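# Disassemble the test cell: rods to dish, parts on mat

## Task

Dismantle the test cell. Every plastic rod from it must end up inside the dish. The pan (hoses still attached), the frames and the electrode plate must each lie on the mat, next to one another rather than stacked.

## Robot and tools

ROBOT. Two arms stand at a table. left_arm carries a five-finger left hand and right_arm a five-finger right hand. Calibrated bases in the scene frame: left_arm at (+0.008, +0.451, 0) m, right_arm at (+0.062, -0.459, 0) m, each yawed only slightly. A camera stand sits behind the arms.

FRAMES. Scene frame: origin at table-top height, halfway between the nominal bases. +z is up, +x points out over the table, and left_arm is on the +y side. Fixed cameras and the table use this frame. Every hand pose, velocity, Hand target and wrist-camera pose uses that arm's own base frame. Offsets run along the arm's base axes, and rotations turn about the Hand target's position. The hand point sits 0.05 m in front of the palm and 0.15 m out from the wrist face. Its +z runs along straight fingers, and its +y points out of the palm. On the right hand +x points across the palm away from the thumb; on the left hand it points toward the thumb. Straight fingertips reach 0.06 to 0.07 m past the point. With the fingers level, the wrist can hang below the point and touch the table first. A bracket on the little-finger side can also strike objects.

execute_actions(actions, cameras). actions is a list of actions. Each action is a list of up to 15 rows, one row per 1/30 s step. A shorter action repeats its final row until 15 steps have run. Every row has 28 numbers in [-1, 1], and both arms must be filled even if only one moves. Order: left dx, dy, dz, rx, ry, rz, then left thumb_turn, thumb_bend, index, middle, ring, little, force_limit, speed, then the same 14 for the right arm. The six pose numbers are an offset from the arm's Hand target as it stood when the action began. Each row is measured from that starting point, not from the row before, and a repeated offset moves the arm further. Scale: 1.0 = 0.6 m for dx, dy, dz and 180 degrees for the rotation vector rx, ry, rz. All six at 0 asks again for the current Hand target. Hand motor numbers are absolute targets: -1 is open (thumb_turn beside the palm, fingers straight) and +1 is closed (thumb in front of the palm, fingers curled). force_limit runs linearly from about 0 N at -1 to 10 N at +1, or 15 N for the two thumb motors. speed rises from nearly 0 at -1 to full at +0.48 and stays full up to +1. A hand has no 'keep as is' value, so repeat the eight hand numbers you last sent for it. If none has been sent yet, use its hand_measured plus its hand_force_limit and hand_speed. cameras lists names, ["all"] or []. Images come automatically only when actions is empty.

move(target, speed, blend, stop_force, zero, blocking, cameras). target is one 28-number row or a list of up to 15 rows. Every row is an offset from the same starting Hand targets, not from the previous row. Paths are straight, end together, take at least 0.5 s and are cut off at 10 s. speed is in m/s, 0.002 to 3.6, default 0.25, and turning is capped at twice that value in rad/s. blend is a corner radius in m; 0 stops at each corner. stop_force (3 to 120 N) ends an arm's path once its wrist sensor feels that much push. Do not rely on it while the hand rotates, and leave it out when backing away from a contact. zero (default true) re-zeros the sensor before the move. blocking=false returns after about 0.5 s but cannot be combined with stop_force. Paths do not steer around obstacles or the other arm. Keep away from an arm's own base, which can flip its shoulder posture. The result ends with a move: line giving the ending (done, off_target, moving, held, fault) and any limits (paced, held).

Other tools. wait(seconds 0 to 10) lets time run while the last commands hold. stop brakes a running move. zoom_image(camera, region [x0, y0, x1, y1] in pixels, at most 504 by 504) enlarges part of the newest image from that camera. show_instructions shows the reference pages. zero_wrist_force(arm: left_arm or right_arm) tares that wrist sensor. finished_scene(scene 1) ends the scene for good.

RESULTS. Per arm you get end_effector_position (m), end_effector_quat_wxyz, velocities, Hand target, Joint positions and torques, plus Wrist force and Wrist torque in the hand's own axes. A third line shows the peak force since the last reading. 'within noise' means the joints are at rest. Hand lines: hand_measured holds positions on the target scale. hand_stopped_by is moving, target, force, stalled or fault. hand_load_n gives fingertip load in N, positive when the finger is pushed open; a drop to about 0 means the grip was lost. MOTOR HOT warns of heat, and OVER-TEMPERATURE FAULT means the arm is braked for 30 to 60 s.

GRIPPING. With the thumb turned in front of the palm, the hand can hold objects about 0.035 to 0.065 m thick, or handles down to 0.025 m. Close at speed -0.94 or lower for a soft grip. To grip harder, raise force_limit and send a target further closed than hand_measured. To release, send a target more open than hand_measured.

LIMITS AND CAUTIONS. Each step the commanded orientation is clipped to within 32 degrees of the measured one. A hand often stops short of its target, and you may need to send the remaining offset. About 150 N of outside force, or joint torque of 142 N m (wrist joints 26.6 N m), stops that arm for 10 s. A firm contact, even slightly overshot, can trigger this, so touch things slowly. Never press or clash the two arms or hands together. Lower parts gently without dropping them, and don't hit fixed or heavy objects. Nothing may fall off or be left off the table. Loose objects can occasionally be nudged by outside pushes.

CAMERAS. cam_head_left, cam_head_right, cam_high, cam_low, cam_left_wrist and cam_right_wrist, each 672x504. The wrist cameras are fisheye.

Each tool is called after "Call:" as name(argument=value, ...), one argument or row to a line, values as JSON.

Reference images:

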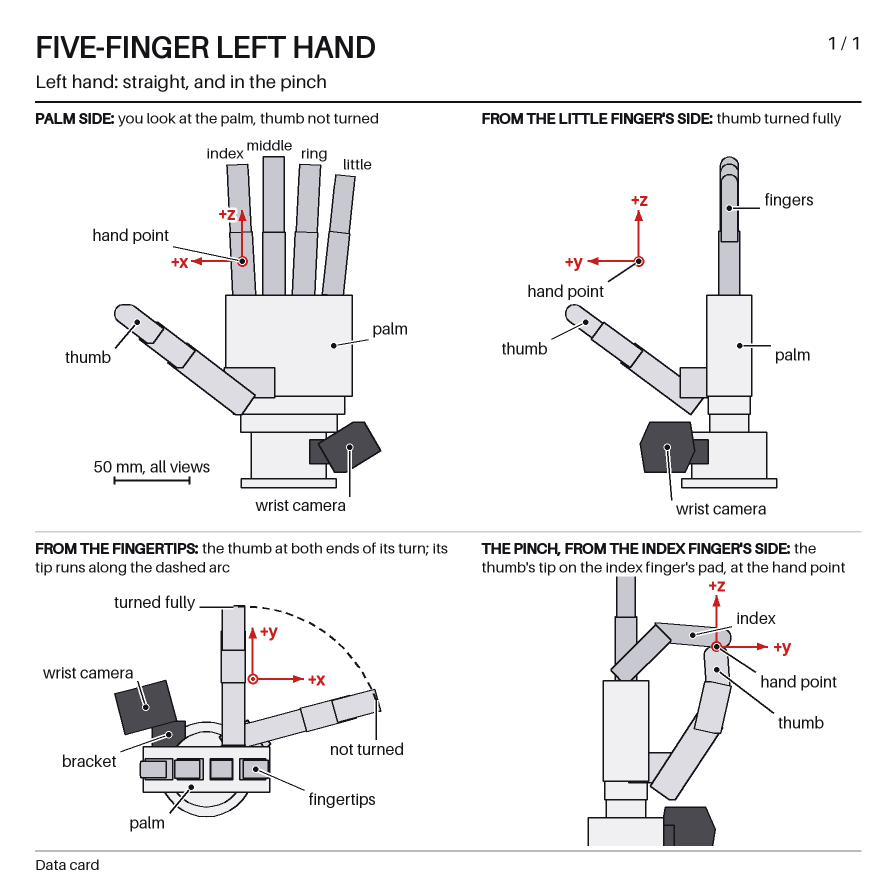

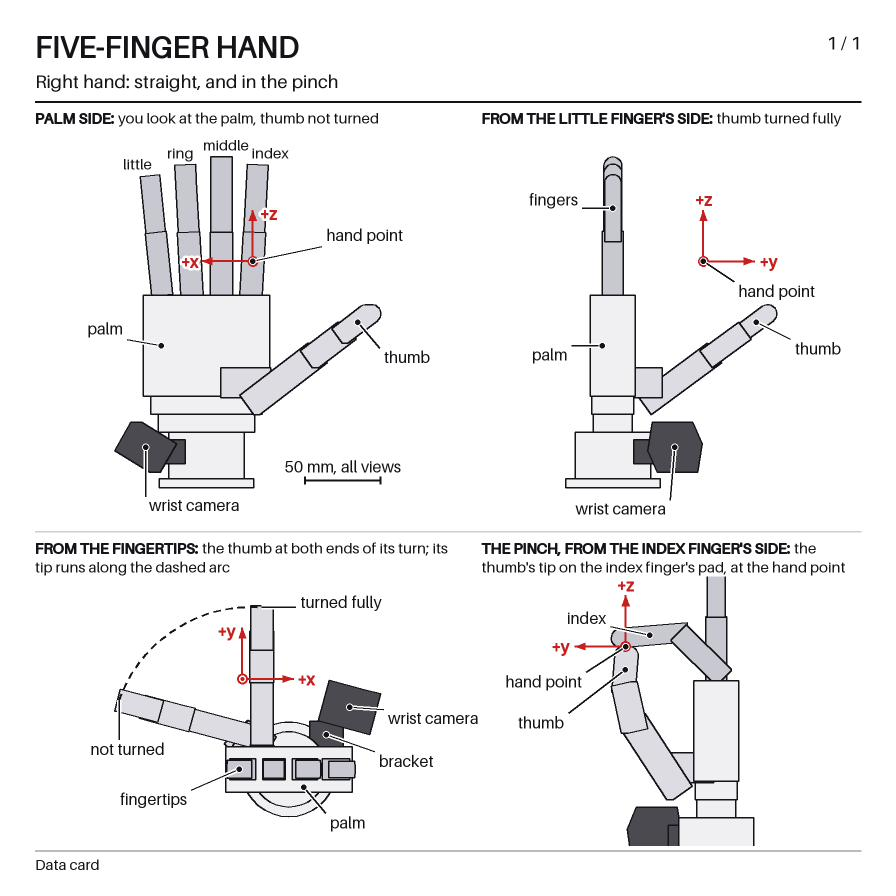

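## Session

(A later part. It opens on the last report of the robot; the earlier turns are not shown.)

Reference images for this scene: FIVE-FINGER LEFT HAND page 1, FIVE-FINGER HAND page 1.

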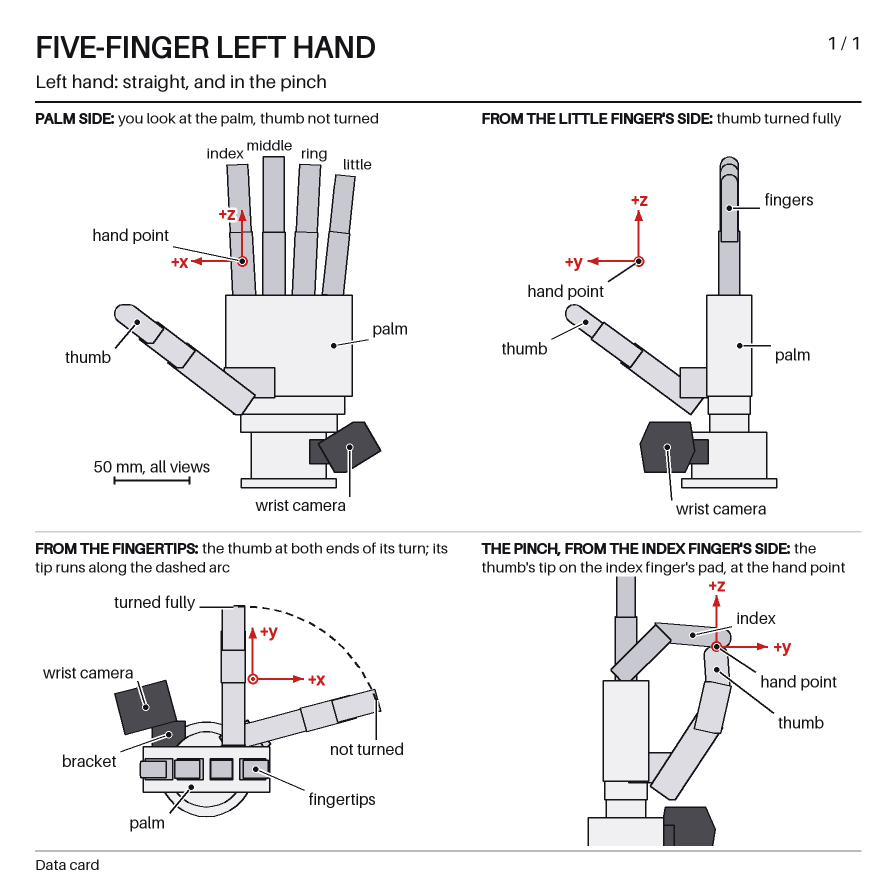

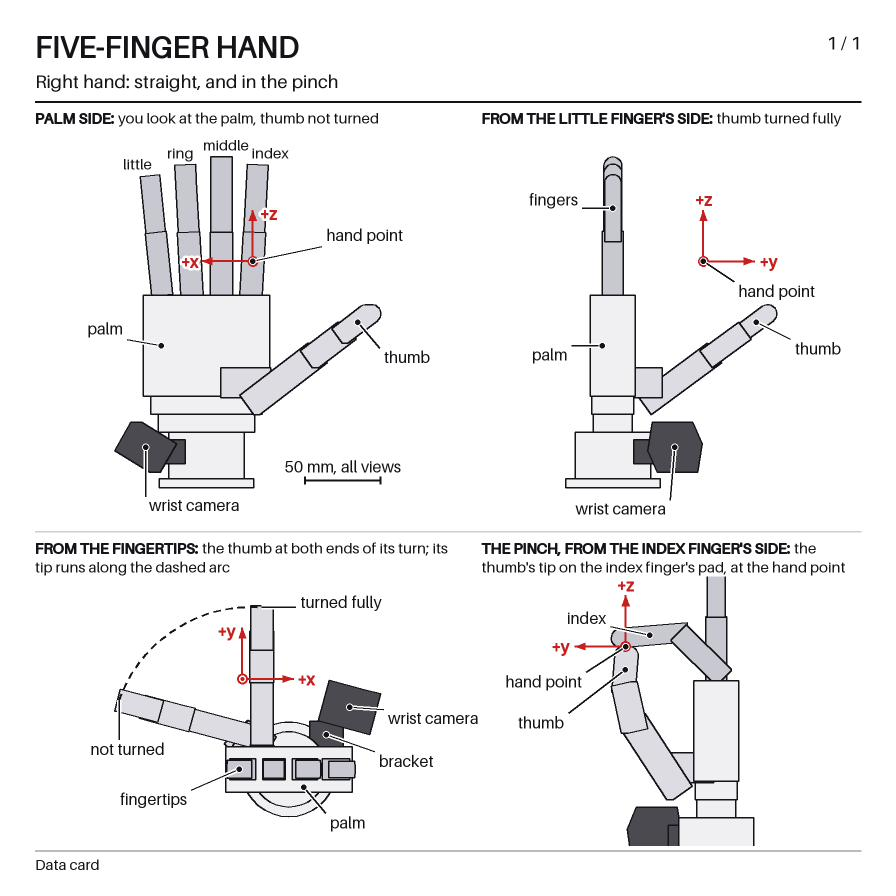

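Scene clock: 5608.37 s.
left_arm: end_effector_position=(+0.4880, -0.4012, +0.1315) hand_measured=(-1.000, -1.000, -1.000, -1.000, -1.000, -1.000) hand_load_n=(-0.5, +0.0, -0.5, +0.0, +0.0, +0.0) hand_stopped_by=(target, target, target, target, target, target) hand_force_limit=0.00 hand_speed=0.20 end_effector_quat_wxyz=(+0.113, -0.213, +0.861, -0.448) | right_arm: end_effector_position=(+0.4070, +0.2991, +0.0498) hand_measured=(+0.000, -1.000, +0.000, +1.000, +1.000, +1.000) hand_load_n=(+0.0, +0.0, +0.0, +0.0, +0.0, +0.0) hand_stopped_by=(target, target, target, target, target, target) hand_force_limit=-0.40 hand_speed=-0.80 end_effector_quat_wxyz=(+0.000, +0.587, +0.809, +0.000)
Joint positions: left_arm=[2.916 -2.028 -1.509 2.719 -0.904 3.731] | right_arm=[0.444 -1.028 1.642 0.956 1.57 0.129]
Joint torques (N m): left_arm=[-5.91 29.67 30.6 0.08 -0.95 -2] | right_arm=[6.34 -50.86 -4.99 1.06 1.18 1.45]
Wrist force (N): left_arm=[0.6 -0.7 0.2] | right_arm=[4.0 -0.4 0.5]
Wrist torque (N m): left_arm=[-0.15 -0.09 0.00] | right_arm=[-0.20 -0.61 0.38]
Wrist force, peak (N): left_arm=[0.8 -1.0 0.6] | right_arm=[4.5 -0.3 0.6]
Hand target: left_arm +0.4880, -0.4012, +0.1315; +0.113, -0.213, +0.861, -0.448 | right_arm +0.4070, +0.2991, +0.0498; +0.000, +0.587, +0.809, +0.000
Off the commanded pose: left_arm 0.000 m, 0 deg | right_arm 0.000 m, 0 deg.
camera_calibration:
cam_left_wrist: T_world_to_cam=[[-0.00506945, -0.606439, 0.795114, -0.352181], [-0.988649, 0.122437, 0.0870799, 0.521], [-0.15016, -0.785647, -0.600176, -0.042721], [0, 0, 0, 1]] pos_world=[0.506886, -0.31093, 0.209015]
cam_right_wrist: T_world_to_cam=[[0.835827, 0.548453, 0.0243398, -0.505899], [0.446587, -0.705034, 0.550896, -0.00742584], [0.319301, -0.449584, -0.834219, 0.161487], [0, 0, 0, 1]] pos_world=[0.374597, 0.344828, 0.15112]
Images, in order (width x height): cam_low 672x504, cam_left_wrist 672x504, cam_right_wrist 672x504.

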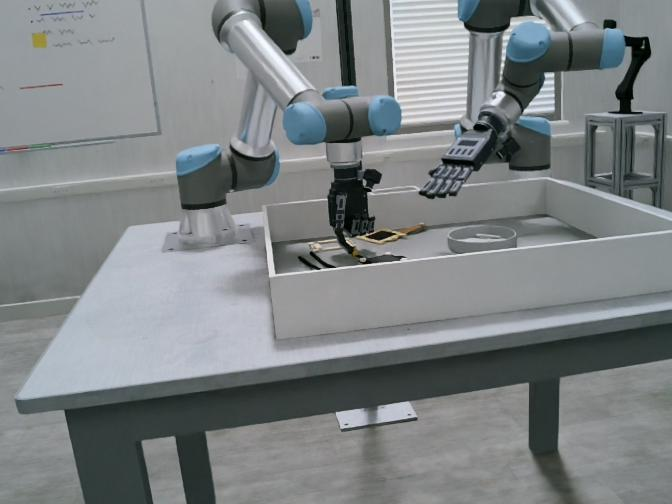

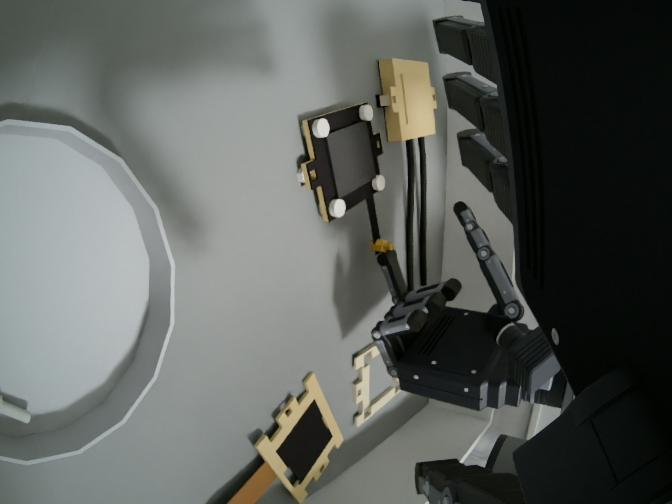

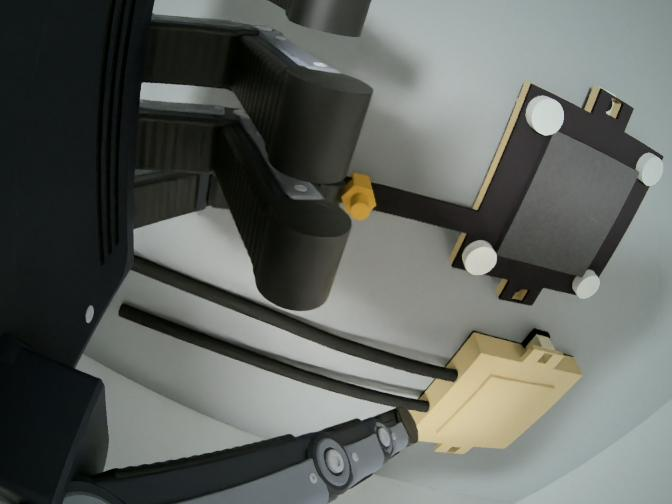

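Call:
move(
  target=[
    [0,0,0,0,0,0,-1,-1,-1,-1,-1,-1,0,0.2,-0.0159,-0.0051,0.0,0,0,0,0,-1,0.0,1,1,1,-0.4,-0.8],
    [0,0,0,0,0,0,-1,-1,-1,-1,-1,-1,0,0.2,-0.03,-0.01,0.14,0,0,0,0,-1,0.0,1,1,1,-0.4,-0.8],
    [0,0,0,0,0,0,-1,-1,-1,-1,-1,-1,0,0.2,-0.16,-0.05,0.17,0,0,0,0,-1,0.0,1,1,1,-0.4,-0.8],
  ],
  speed=[0.03,0.1,0.12],
  cameras=["cam_right_wrist","cam_left_wrist","cam_low"],
)

Scene clock: 5792.20 s.
left_arm: end_effector_position=(+0.4880, -0.4012, +0.1315) hand_measured=(-1.000, -1.000, -1.000, -1.000, -1.000, -1.000) hand_load_n=(-0.5, +0.0, +0.0, +0.0, +0.0, +0.0) hand_stopped_by=(target, target, target, target, target, target) hand_force_limit=0.00 hand_speed=0.20 end_effector_quat_wxyz=(+0.113, -0.213, +0.861, -0.448) | right_arm: end_effector_position=(+0.3110, +0.2691, +0.1518) hand_measured=(+0.000, -1.000, +0.000, +1.000, +1.000, +1.000) hand_load_n=(+0.0, +0.0, +0.0, +0.0, +0.0, +0.0) hand_stopped_by=(target, target, target, target, target, target) hand_force_limit=-0.40 hand_speed=-0.80 end_effector_quat_wxyz=(+0.000, +0.587, +0.809, +0.000)
Joint positions: left_arm=[2.916 -2.028 -1.509 2.719 -0.904 3.731] | right_arm=[0.486 -1.345 1.807 1.109 1.57 0.17]
Joint torques (N m): left_arm=[-5.35 30.07 31.01 -0.3 -1.05 -1.82] | right_arm=[-7.66 -28.87 -20.23 3.64 -0.51 -1.33]
Wrist force (N): left_arm=[0.2 -0.7 0.3] | right_arm=[4.1 -0.1 0.3]
Wrist torque (N m): left_arm=[-0.15 -0.03 -0.02] | right_arm=[-0.17 -0.62 0.33]
Wrist force, peak (N): left_arm=[0.6 -1.2 0.4] | right_arm=[4.5 -0.4 0.6]
Hand target: left_arm +0.4880, -0.4012, +0.1315; +0.113, -0.213, +0.861, -0.448 | right_arm +0.3110, +0.2691, +0.1518; +0.000, +0.587, +0.809, +0.000
Off the commanded pose: left_arm 0.000 m, 0 deg | right_arm 0.000 m, 0 deg.
move: done
camera_calibration:
cam_left_wrist: T_world_to_cam=[[-0.00506945, -0.606439, 0.795114, -0.352181], [-0.988649, 0.122437, 0.0870799, 0.521], [-0.15016, -0.785647, -0.600176, -0.042721], [0, 0, 0, 1]] pos_world=[0.506886, -0.31093, 0.209015]
cam_right_wrist: T_world_to_cam=[[0.835737, 0.548591, 0.0243349, -0.411706], [0.446673, -0.704913, 0.550982, -0.0419799], [0.319418, -0.449606, -0.834162, 0.263702], [0, 0, 0, 1]] pos_world=[0.278598, 0.314828, 0.25312]
Images, in order (width x height): cam_low 672x504, cam_left_wrist 672x504, cam_right_wrist 672x504.

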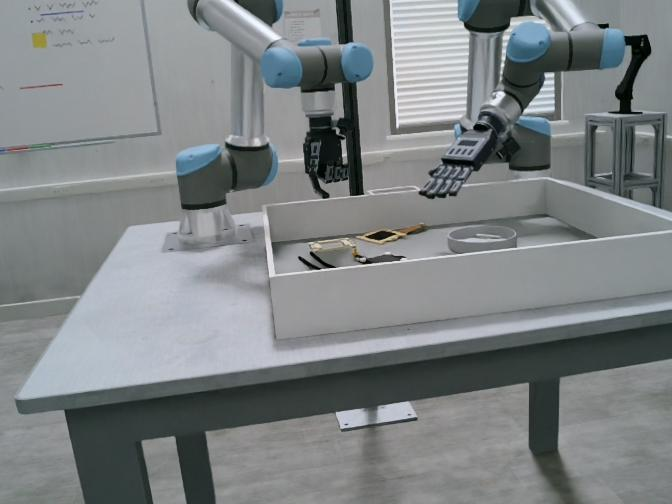

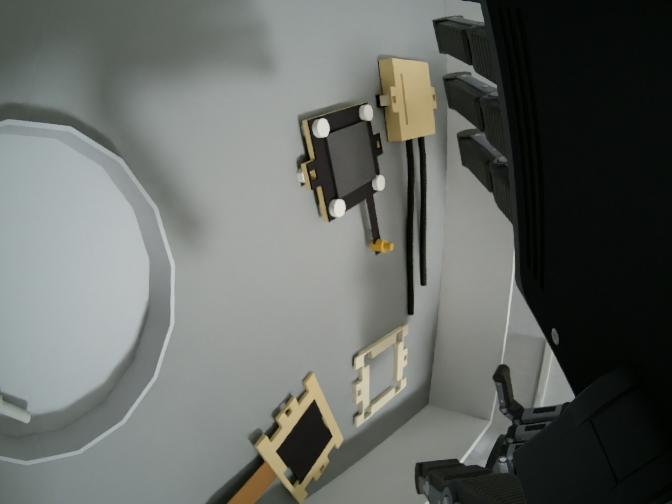

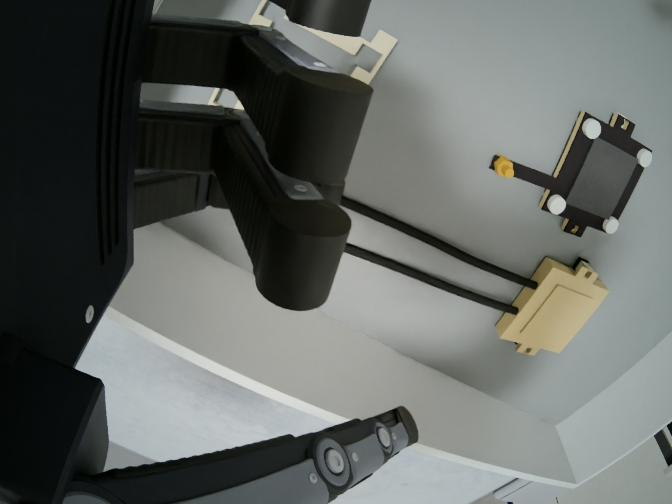

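Call:
zoom_image(
  camera="cam_right_wrist",
  region=[470, 90, 670, 250],
)

Call:
zoom_image(
  camera="cam_low",
  region=[330, 220, 430, 285],
)

Call:
zoom_image(
  camera="cam_left_wrist",
  region=[290, 90, 430, 270],
)

Scaled by 2.520 from the camera's 672x504 image, which has a finer 960x720 frame.

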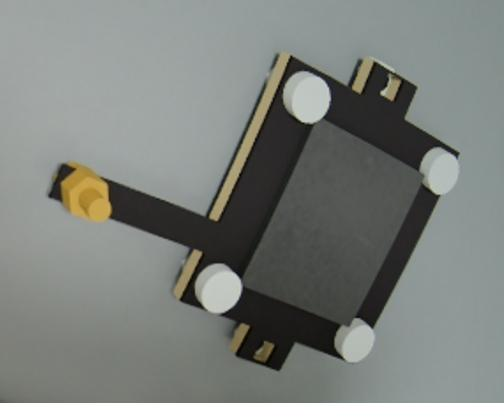

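Scaled by 5.040 from the camera's 672x504 image, which has a finer 960x720 frame.

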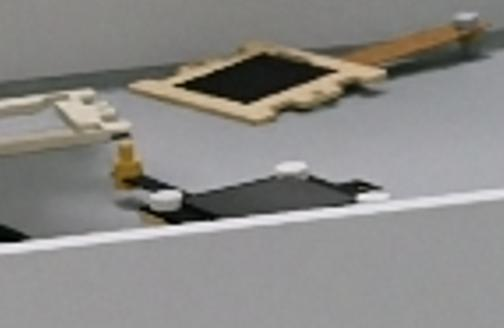

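Scaled by 2.800 from the camera's 672x504 image, which has a finer 960x720 frame.

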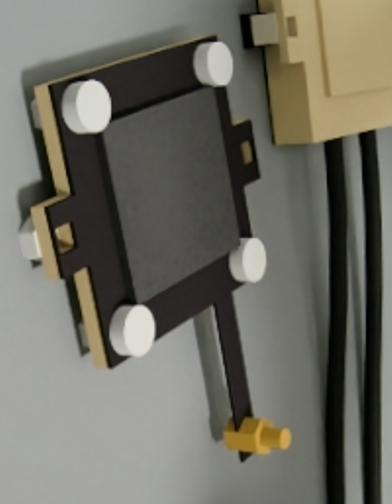

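Call:
move(
  target=[
    [0,0,0,0,0,0,0.82,-0.5,-0.1,-0.1,1,1,-0.4,-0.3,0,0,0,0,0,0,0,-1,0.0,1,1,1,-0.4,-0.8],
    [-0.0632,-0.3395,-0.03,0,0,-0.0367,0.82,-0.5,-0.1,-0.1,1,1,-0.4,-0.3,0,0,0,0,0,0,0,-1,0.0,1,1,1,-0.4,-0.8],
  ],
  speed=[0.1,0.12],
  cameras=["all"],
)

Scene clock: 5868.10 s.
left_arm: end_effector_position=(+0.4501, -0.6048, +0.1135) hand_measured=(+0.820, -0.500, -0.100, -0.100, +1.000, +1.000) hand_load_n=(+0.0, +0.0, +0.0, +0.5, +0.0, +0.0) hand_stopped_by=(target, target, target, target, target, target) hand_force_limit=-0.40 hand_speed=-0.30 end_effector_quat_wxyz=(+0.087, -0.163, +0.872, -0.453) | right_arm: end_effector_position=(+0.3110, +0.2691, +0.1518) hand_measured=(+0.000, -1.000, +0.000, +1.000, +1.000, +1.000) hand_load_n=(+0.0, +0.0, +0.0, +0.5, +0.0, +0.0) hand_stopped_by=(target, target, target, target, target, target) hand_force_limit=-0.40 hand_speed=-0.80 end_effector_quat_wxyz=(+0.000, +0.587, +0.809, +0.000)
Joint positions: left_arm=[2.557 -2.272 -1.141 2.705 -1.081 3.53] | right_arm=[0.486 -1.345 1.807 1.109 1.57 0.17]
Joint torques (N m): left_arm=[-3.58 49.51 13.79 1.05 3.13 2.49] | right_arm=[-7.05 -38.23 -5.3 3.52 -2.46 -1.37]
Wrist force (N): left_arm=[0.6 -1.2 0.3] | right_arm=[4.0 -0.3 0.8]
Wrist torque (N m): left_arm=[-0.19 -0.06 0.07] | right_arm=[-0.24 -0.64 0.31]
Wrist force, peak (N): left_arm=[1.0 -1.4 1.1] | right_arm=[4.4 -0.1 0.4]
Hand target: left_arm +0.4501, -0.6049, +0.1135; +0.087, -0.163, +0.872, -0.453 | right_arm +0.3110, +0.2691, +0.1518; +0.000, +0.587, +0.809, +0.000
Off the commanded pose: left_arm 0.000 m, 0 deg | right_arm 0.000 m, 0 deg.
move: done
camera_calibration:
cam_left_wrist: T_world_to_cam=[[-0.0747055, -0.601869, 0.795093, -0.427461], [-0.968032, 0.235218, 0.0871007, 0.568976], [-0.239444, -0.763169, -0.6002, -0.165441], [0, 0, 0, 1]] pos_world=[0.47924, -0.517368, 0.191015]
cam_right_wrist: T_world_to_cam=[[0.835827, 0.548453, 0.0243398, -0.411689], [0.446587, -0.705034, 0.550896, -0.0418959], [0.319301, -0.449584, -0.834219, 0.263742], [0, 0, 0, 1]] pos_world=[0.278597, 0.314828, 0.25312]

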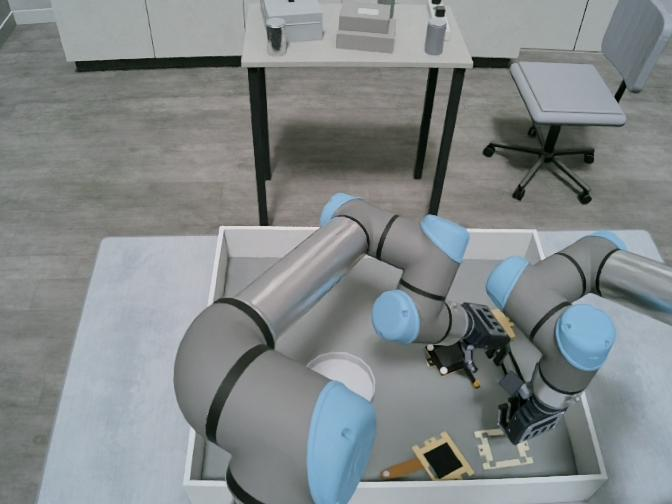

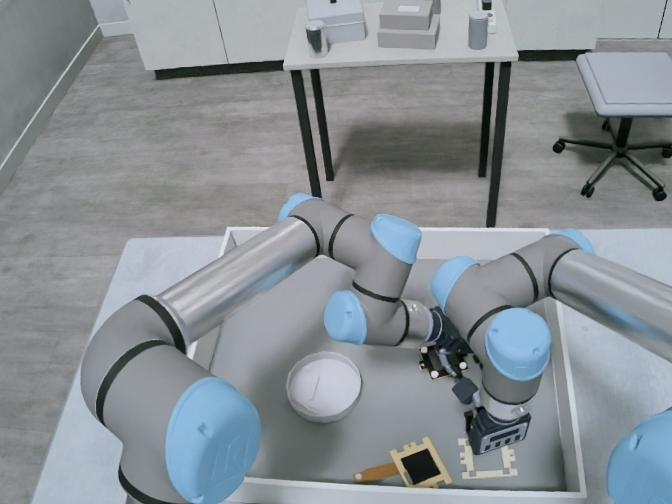

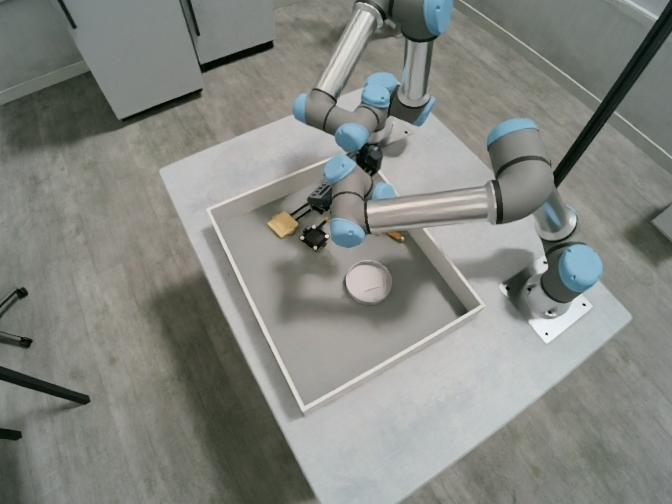

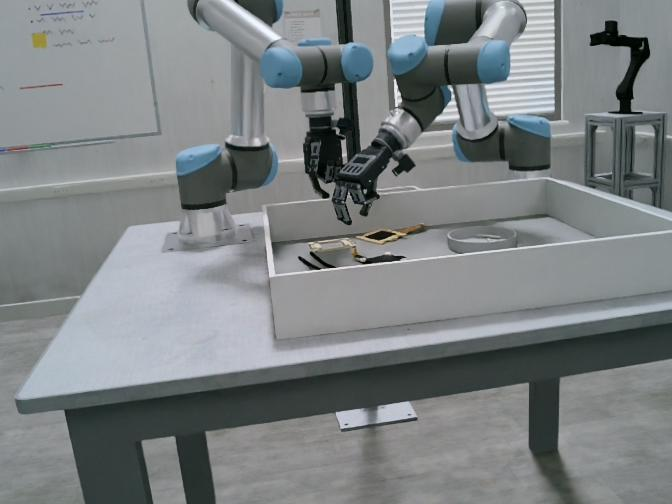

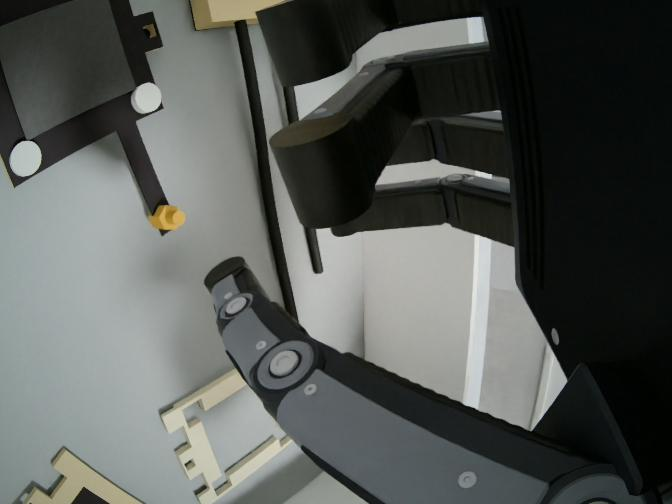

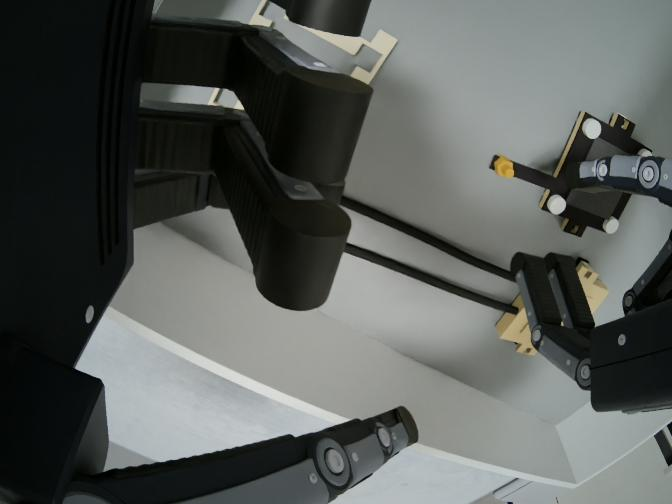

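Call:
zoom_image(
  camera="cam_right_wrist",
  region=[470, 100, 672, 400],
)

Scaled by 1.680 from the camera's 672x504 image, which has a finer 960x720 frame.

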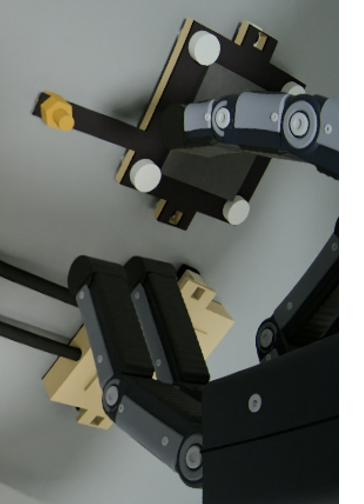

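Call:
move(
  target=[0,0,-0.0975,0,0,0,0.82,-0.5,-0.1,-0.1,1,1,-0.4,-0.3,0,0,0,0,0,0,0,-1,0.0,1,1,1,-0.4,-0.8],
  speed=0.06,
  stop_force=6,
  cameras=["cam_left_wrist","cam_right_wrist","cam_low"],
)

Call:
zoom_image(
  camera="cam_right_wrist",
  region=[430, 80, 672, 320],
)

Call:
zoom_image(
  camera="cam_left_wrist",
  region=[100, 80, 400, 380],
)

Call:
zoom_image(
  camera="cam_low",
  region=[310, 190, 430, 285],
)

Scene clock: 5915.73 s.
left_arm: end_effector_position=(+0.4501, -0.6049, +0.0550) hand_measured=(+0.820, -0.500, -0.100, -0.100, +1.000, +1.000) hand_load_n=(+0.0, +0.0, +0.0, +0.0, +0.5, +0.0) hand_stopped_by=(target, target, target, target, target, target) hand_force_limit=-0.40 hand_speed=-0.30 end_effector_quat_wxyz=(+0.087, -0.163, +0.872, -0.453) | right_arm: end_effector_position=(+0.3110, +0.2691, +0.1518) hand_measured=(+0.000, -1.000, +0.000, +1.000, +1.000, +1.000) hand_load_n=(+0.0, +0.0, +0.0, +0.0, +0.0, +0.0) hand_stopped_by=(target, target, target, target, target, target) hand_force_limit=-0.40 hand_speed=-0.80 end_effector_quat_wxyz=(+0.000, +0.587, +0.809, +0.000)
Joint positions: left_arm=[2.557 -2.321 -1.213 2.826 -1.081 3.53] | right_arm=[0.486 -1.345 1.807 1.109 1.57 0.17]
Joint torques (N m): left_arm=[-3.38 56.46 32.38 -0.76 2.57 -2.01] | right_arm=[-7.11 -37.49 -6.63 3.61 -2.57 -1.18]
Wrist force (N): left_arm=[0.5 -1.0 0.4] | right_arm=[4.0 -0.3 0.6]
Wrist torque (N m): left_arm=[-0.16 -0.06 0.04] | right_arm=[-0.22 -0.61 0.32]
Wrist force, peak (N): left_arm=[0.7 -1.5 0.1] | right_arm=[4.3 -0.4 0.6]
Hand target: left_arm +0.4501, -0.6049, +0.0550; +0.087, -0.163, +0.872, -0.453 | right_arm +0.3110, +0.2691, +0.1518; +0.000, +0.587, +0.809, +0.000
Off the commanded pose: left_arm 0.000 m, 0 deg | right_arm 0.000 m, 0 deg.
move: done
camera_calibration:
cam_left_wrist: T_world_to_cam=[[-0.0747682, -0.601847, 0.795104, -0.380968], [-0.968004, 0.235332, 0.0871056, 0.57414], [-0.239538, -0.763151, -0.600185, -0.200576], [0, 0, 0, 1]] pos_world=[0.47924, -0.517468, 0.132515]
cam_right_wrist: T_world_to_cam=[[0.835827, 0.548453, 0.0243398, -0.411689], [0.446587, -0.705034, 0.550896, -0.0418959], [0.319301, -0.449584, -0.834219, 0.263742], [0, 0, 0, 1]] pos_world=[0.278597, 0.314828, 0.25312]
Images, in order (width x height): cam_low 672x504, cam_left_wrist 672x504, cam_right_wrist 672x504.

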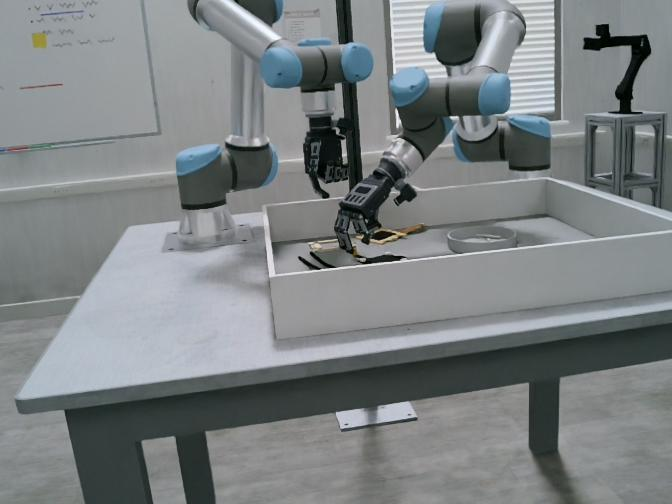

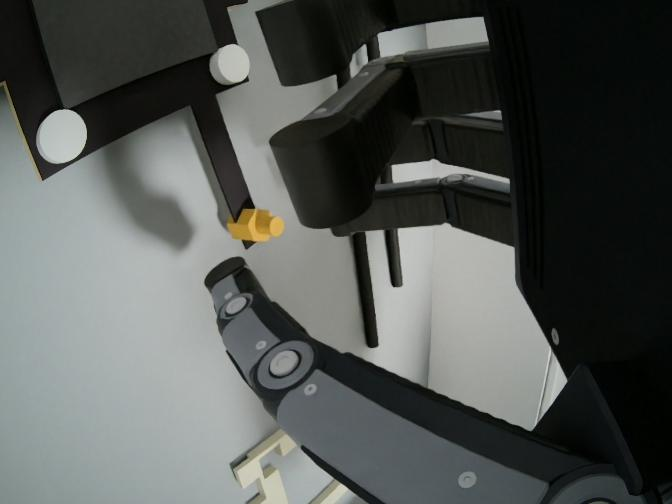

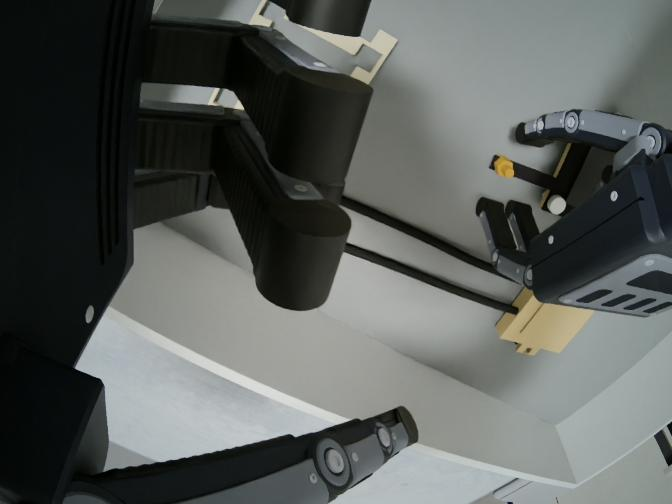

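Scaled by 2.083 from the camera's 672x504 image, which has a finer 960x720 frame.

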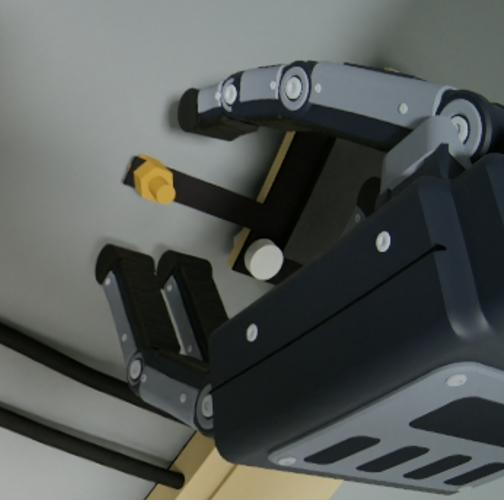

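Scaled by 1.680 from the camera's 672x504 image, which has a finer 960x720 frame.

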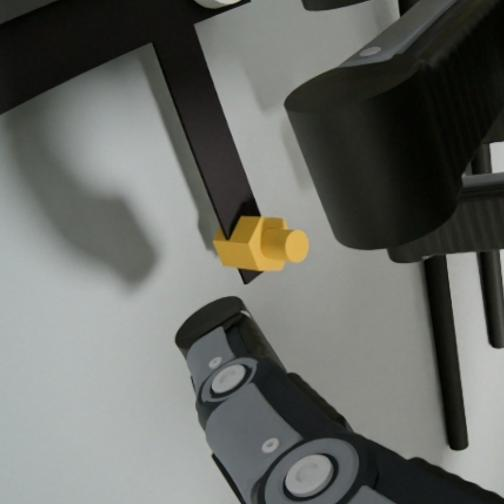

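Scaled by 4.200 from the camera's 672x504 image, which has a finer 960x720 frame.

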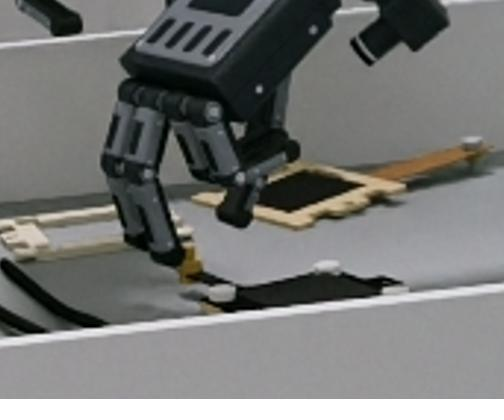

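Call:
move(
  target=[0,0,-0.0317,0,0,0,0.82,-0.5,-0.1,-0.1,1,1,-0.4,-0.3,0,0,0,0,0,0,0,-1,0.0,1,1,1,-0.4,-0.8],
  speed=0.03,
  stop_force=4,
  cameras=["cam_left_wrist","cam_right_wrist","cam_low"],
)

Call:
zoom_image(
  camera="cam_right_wrist",
  region=[430, 80, 630, 280],
)

Call:
zoom_image(
  camera="cam_left_wrist",
  region=[150, 130, 400, 380],
)

Call:
zoom_image(
  camera="cam_low",
  region=[310, 190, 430, 285],
)

Scene clock: 5943.57 s.
left_arm: end_effector_position=(+0.4501, -0.6049, +0.0360) hand_measured=(+0.820, -0.500, -0.100, -0.100, +1.000, +1.000) hand_load_n=(+0.0, +0.0, +0.0, +0.0, +0.0, +0.0) hand_stopped_by=(target, target, target, target, target, target) hand_force_limit=-0.40 hand_speed=-0.30 end_effector_quat_wxyz=(+0.087, -0.163, +0.872, -0.453) | right_arm: end_effector_position=(+0.3110, +0.2691, +0.1518) hand_measured=(+0.000, -1.000, +0.000, +1.000, +1.000, +1.000) hand_load_n=(+0.0, +0.0, +0.0, +0.0, +0.5, +0.0) hand_stopped_by=(target, target, target, target, target, target) hand_force_limit=-0.40 hand_speed=-0.80 end_effector_quat_wxyz=(+0.000, +0.587, +0.809, +0.000)
Joint positions: left_arm=[2.557 -2.34 -1.231 2.863 -1.081 3.53] | right_arm=[0.486 -1.345 1.807 1.109 1.57 0.17]
Joint torques (N m): left_arm=[-2.3 56.96 31.74 -2.53 0.03 -0.9] | right_arm=[-7.55 -36.82 -7.19 3.55 -2.46 -1.14]
Wrist force (N): left_arm=[0.5 -0.9 0.5] | right_arm=[4.1 -0.2 0.5]
Wrist torque (N m): left_arm=[-0.15 -0.04 0.04] | right_arm=[-0.19 -0.63 0.33]
Wrist force, peak (N): left_arm=[0.6 -1.6 0.0] | right_arm=[4.3 -0.2 0.7]
Hand target: left_arm +0.4501, -0.6049, +0.0360; +0.087, -0.163, +0.872, -0.453 | right_arm +0.3110, +0.2691, +0.1518; +0.000, +0.587, +0.809, +0.000
Off the commanded pose: left_arm 0.000 m, 0 deg | right_arm 0.000 m, 0 deg.
move: done
camera_calibration:
cam_left_wrist: T_world_to_cam=[[-0.0747682, -0.601847, 0.795104, -0.365861], [-0.968004, 0.235332, 0.0871056, 0.575795], [-0.239538, -0.763151, -0.600185, -0.21198], [0, 0, 0, 1]] pos_world=[0.47924, -0.517468, 0.113515]
cam_right_wrist: T_world_to_cam=[[0.835827, 0.548453, 0.0243398, -0.411689], [0.446587, -0.705034, 0.550896, -0.0418959], [0.319301, -0.449584, -0.834219, 0.263742], [0, 0, 0, 1]] pos_world=[0.278597, 0.314828, 0.25312]
Images, in order (width x height): cam_low 672x504, cam_left_wrist 672x504, cam_right_wrist 672x504.

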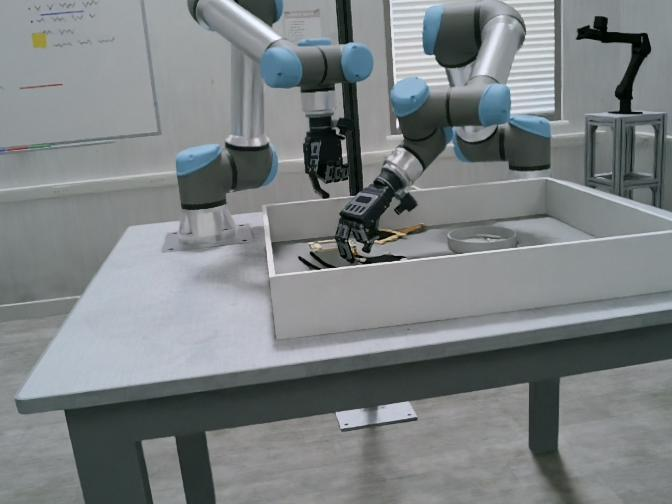

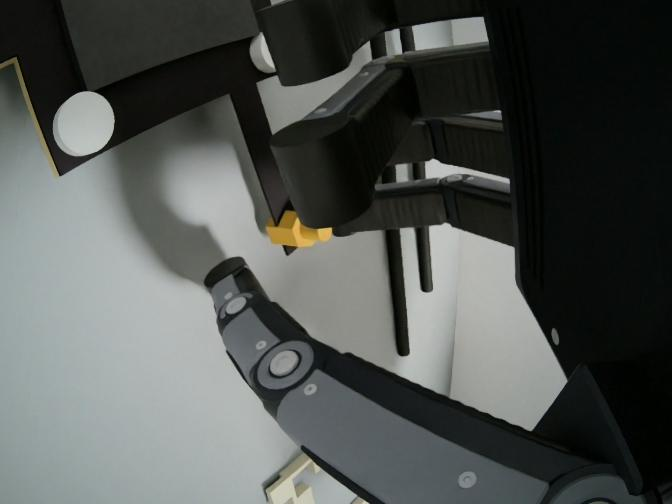

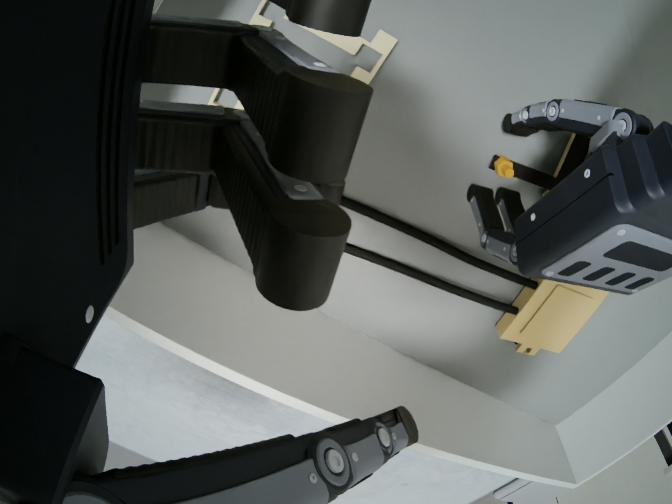

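Scaled by 2.520 from the camera's 672x504 image, which has a finer 960x720 frame.

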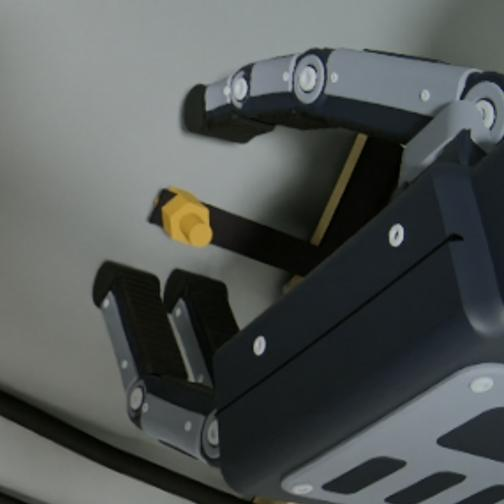

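Scaled by 2.016 from the camera's 672x504 image, which has a finer 960x720 frame.

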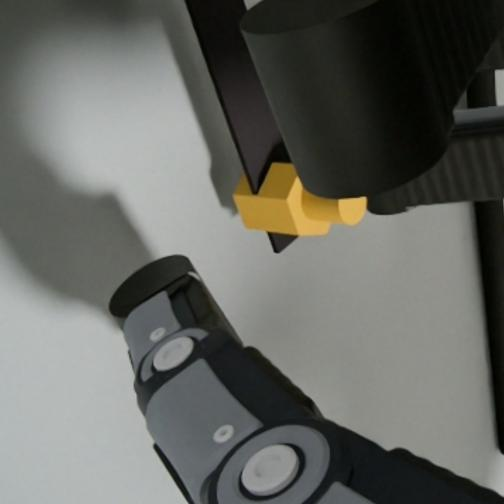

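Scaled by 4.200 from the camera's 672x504 image, which has a finer 960x720 frame.

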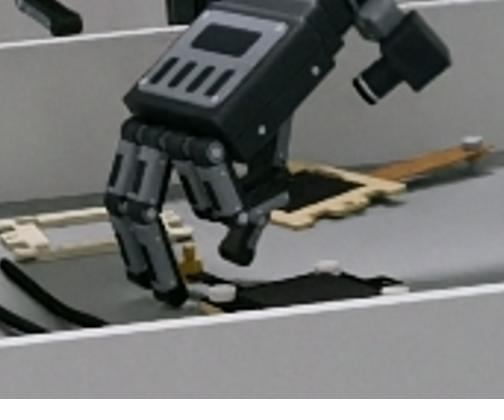

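Call:
move(
  target=[
    [0.0078,0.003,0,0,0,0,0.82,-0.5,0.02,0.02,1,1,-0.4,-0.5,0,0,0,0,0,0,0,-1,0.0,1,1,1,-0.4,-0.8],
    [0.0078,0.003,-0.0117,0,0,0,0.82,-0.5,0.02,0.02,1,1,-0.4,-0.5,0,0,0,0,0,0,0,-1,0.0,1,1,1,-0.4,-0.8],
  ],
  speed=[0.02,0.01],
  stop_force=4,
  cameras=["cam_left_wrist","cam_right_wrist","cam_low"],
)

Call:
zoom_image(
  camera="cam_right_wrist",
  region=[430, 80, 630, 280],
)

Call:
zoom_image(
  camera="cam_left_wrist",
  region=[150, 130, 400, 380],
)

Call:
zoom_image(
  camera="cam_low",
  region=[310, 190, 430, 285],
)

Scene clock: 5980.13 s.
left_arm: end_effector_position=(+0.4548, -0.6031, +0.0322) hand_measured=(+0.820, -0.500, +0.020, +0.020, +1.000, +1.000) hand_load_n=(+0.0, +0.0, +0.0, -0.5, +0.0, +0.0) hand_stopped_by=(target, target, target, target, target, target) hand_force_limit=-0.40 hand_speed=-0.50 end_effector_quat_wxyz=(+0.087, -0.163, +0.872, -0.453) | right_arm: end_effector_position=(+0.3110, +0.2691, +0.1518) hand_measured=(+0.000, -1.000, +0.000, +1.000, +1.000, +1.000) hand_load_n=(+0.0, +0.5, +0.0, +0.0, +0.5, +0.0) hand_stopped_by=(target, target, target, target, target, target) hand_force_limit=-0.40 hand_speed=-0.80 end_effector_quat_wxyz=(+0.000, +0.587, +0.809, +0.000)
Joint positions: left_arm=[2.564 -2.349 -1.226 2.864 -1.075 3.535] | right_arm=[0.486 -1.345 1.807 1.109 1.57 0.17]
Joint torques (N m): left_arm=[1.71 54.59 29.53 -2.55 1.77 2.07] | right_arm=[-7.39 -36.77 -8.46 3.58 -2.47 -1.18]
Wrist force (N): left_arm=[0.3 -4.7 -1.6] | right_arm=[3.8 -0.4 0.8]
Wrist torque (N m): left_arm=[-0.13 -0.07 0.07] | right_arm=[-0.25 -0.60 0.31]
Wrist force, peak (N): left_arm=[0.8 -7.8 -2.5] | right_arm=[4.4 0.0 0.8]
Hand target: left_arm +0.4548, -0.6031, +0.0322; +0.087, -0.163, +0.872, -0.453 (not the last commanded pose) | right_arm +0.3110, +0.2691, +0.1518; +0.000, +0.587, +0.809, +0.000
Off the commanded pose: left_arm 0.003 m, 0 deg | right_arm 0.000 m, 0 deg.
move: contact (left_arm); path passed 1 of 2 targets
camera_calibration:
cam_left_wrist: T_world_to_cam=[[-0.07498, -0.601794, 0.795124, -0.361277], [-0.967988, 0.235464, 0.086931, 0.58033], [-0.239537, -0.763152, -0.600184, -0.211762], [0, 0, 0, 1]] pos_world=[0.483939, -0.515667, 0.109715]
cam_right_wrist: T_world_to_cam=[[0.835827, 0.548453, 0.0243398, -0.411689], [0.446587, -0.705034, 0.550896, -0.0418959], [0.319301, -0.449584, -0.834219, 0.263742], [0, 0, 0, 1]] pos_world=[0.278597, 0.314828, 0.25312]
Images, in order (width x height): cam_low 672x504, cam_left_wrist 672x504, cam_right_wrist 672x504.

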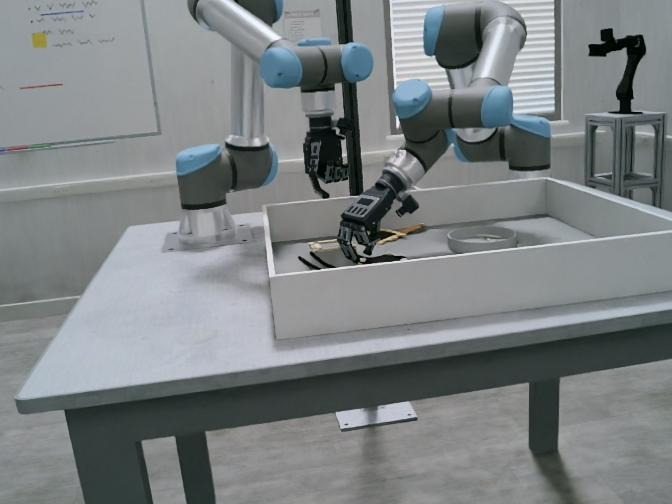

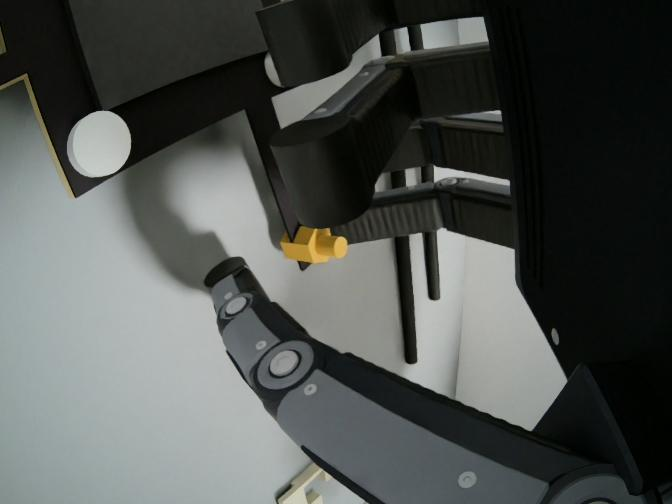

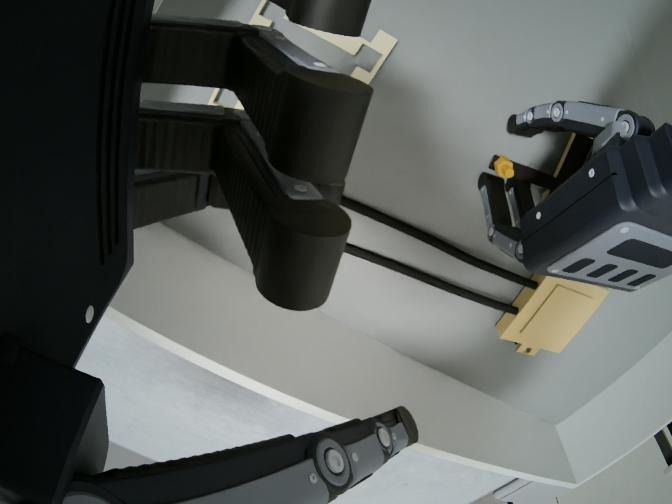

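Scaled by 2.520 from the camera's 672x504 image, which has a finer 960x720 frame.

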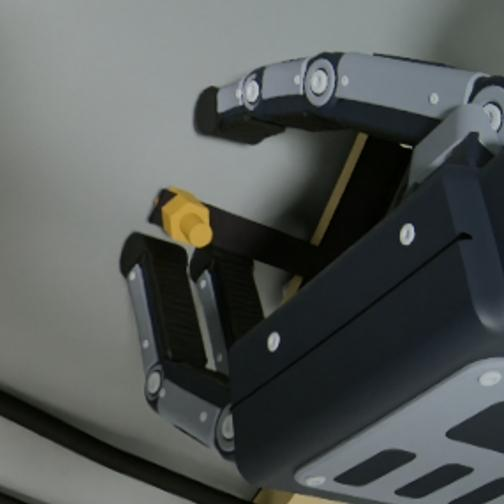

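Scaled by 2.016 from the camera's 672x504 image, which has a finer 960x720 frame.

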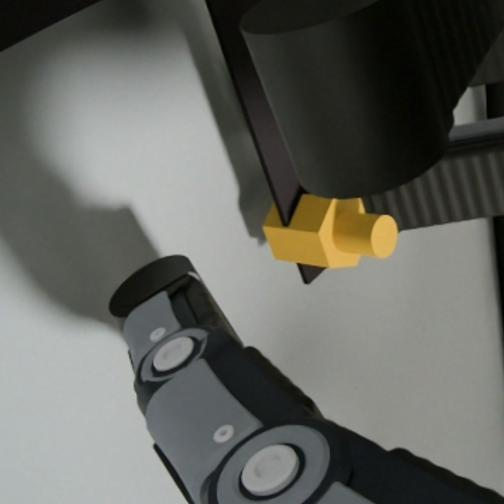

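Scaled by 4.200 from the camera's 672x504 image, which has a finer 960x720 frame.

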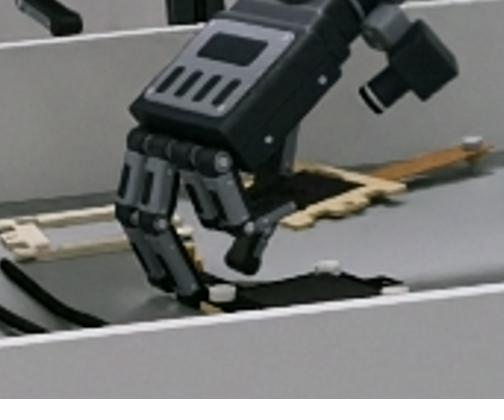

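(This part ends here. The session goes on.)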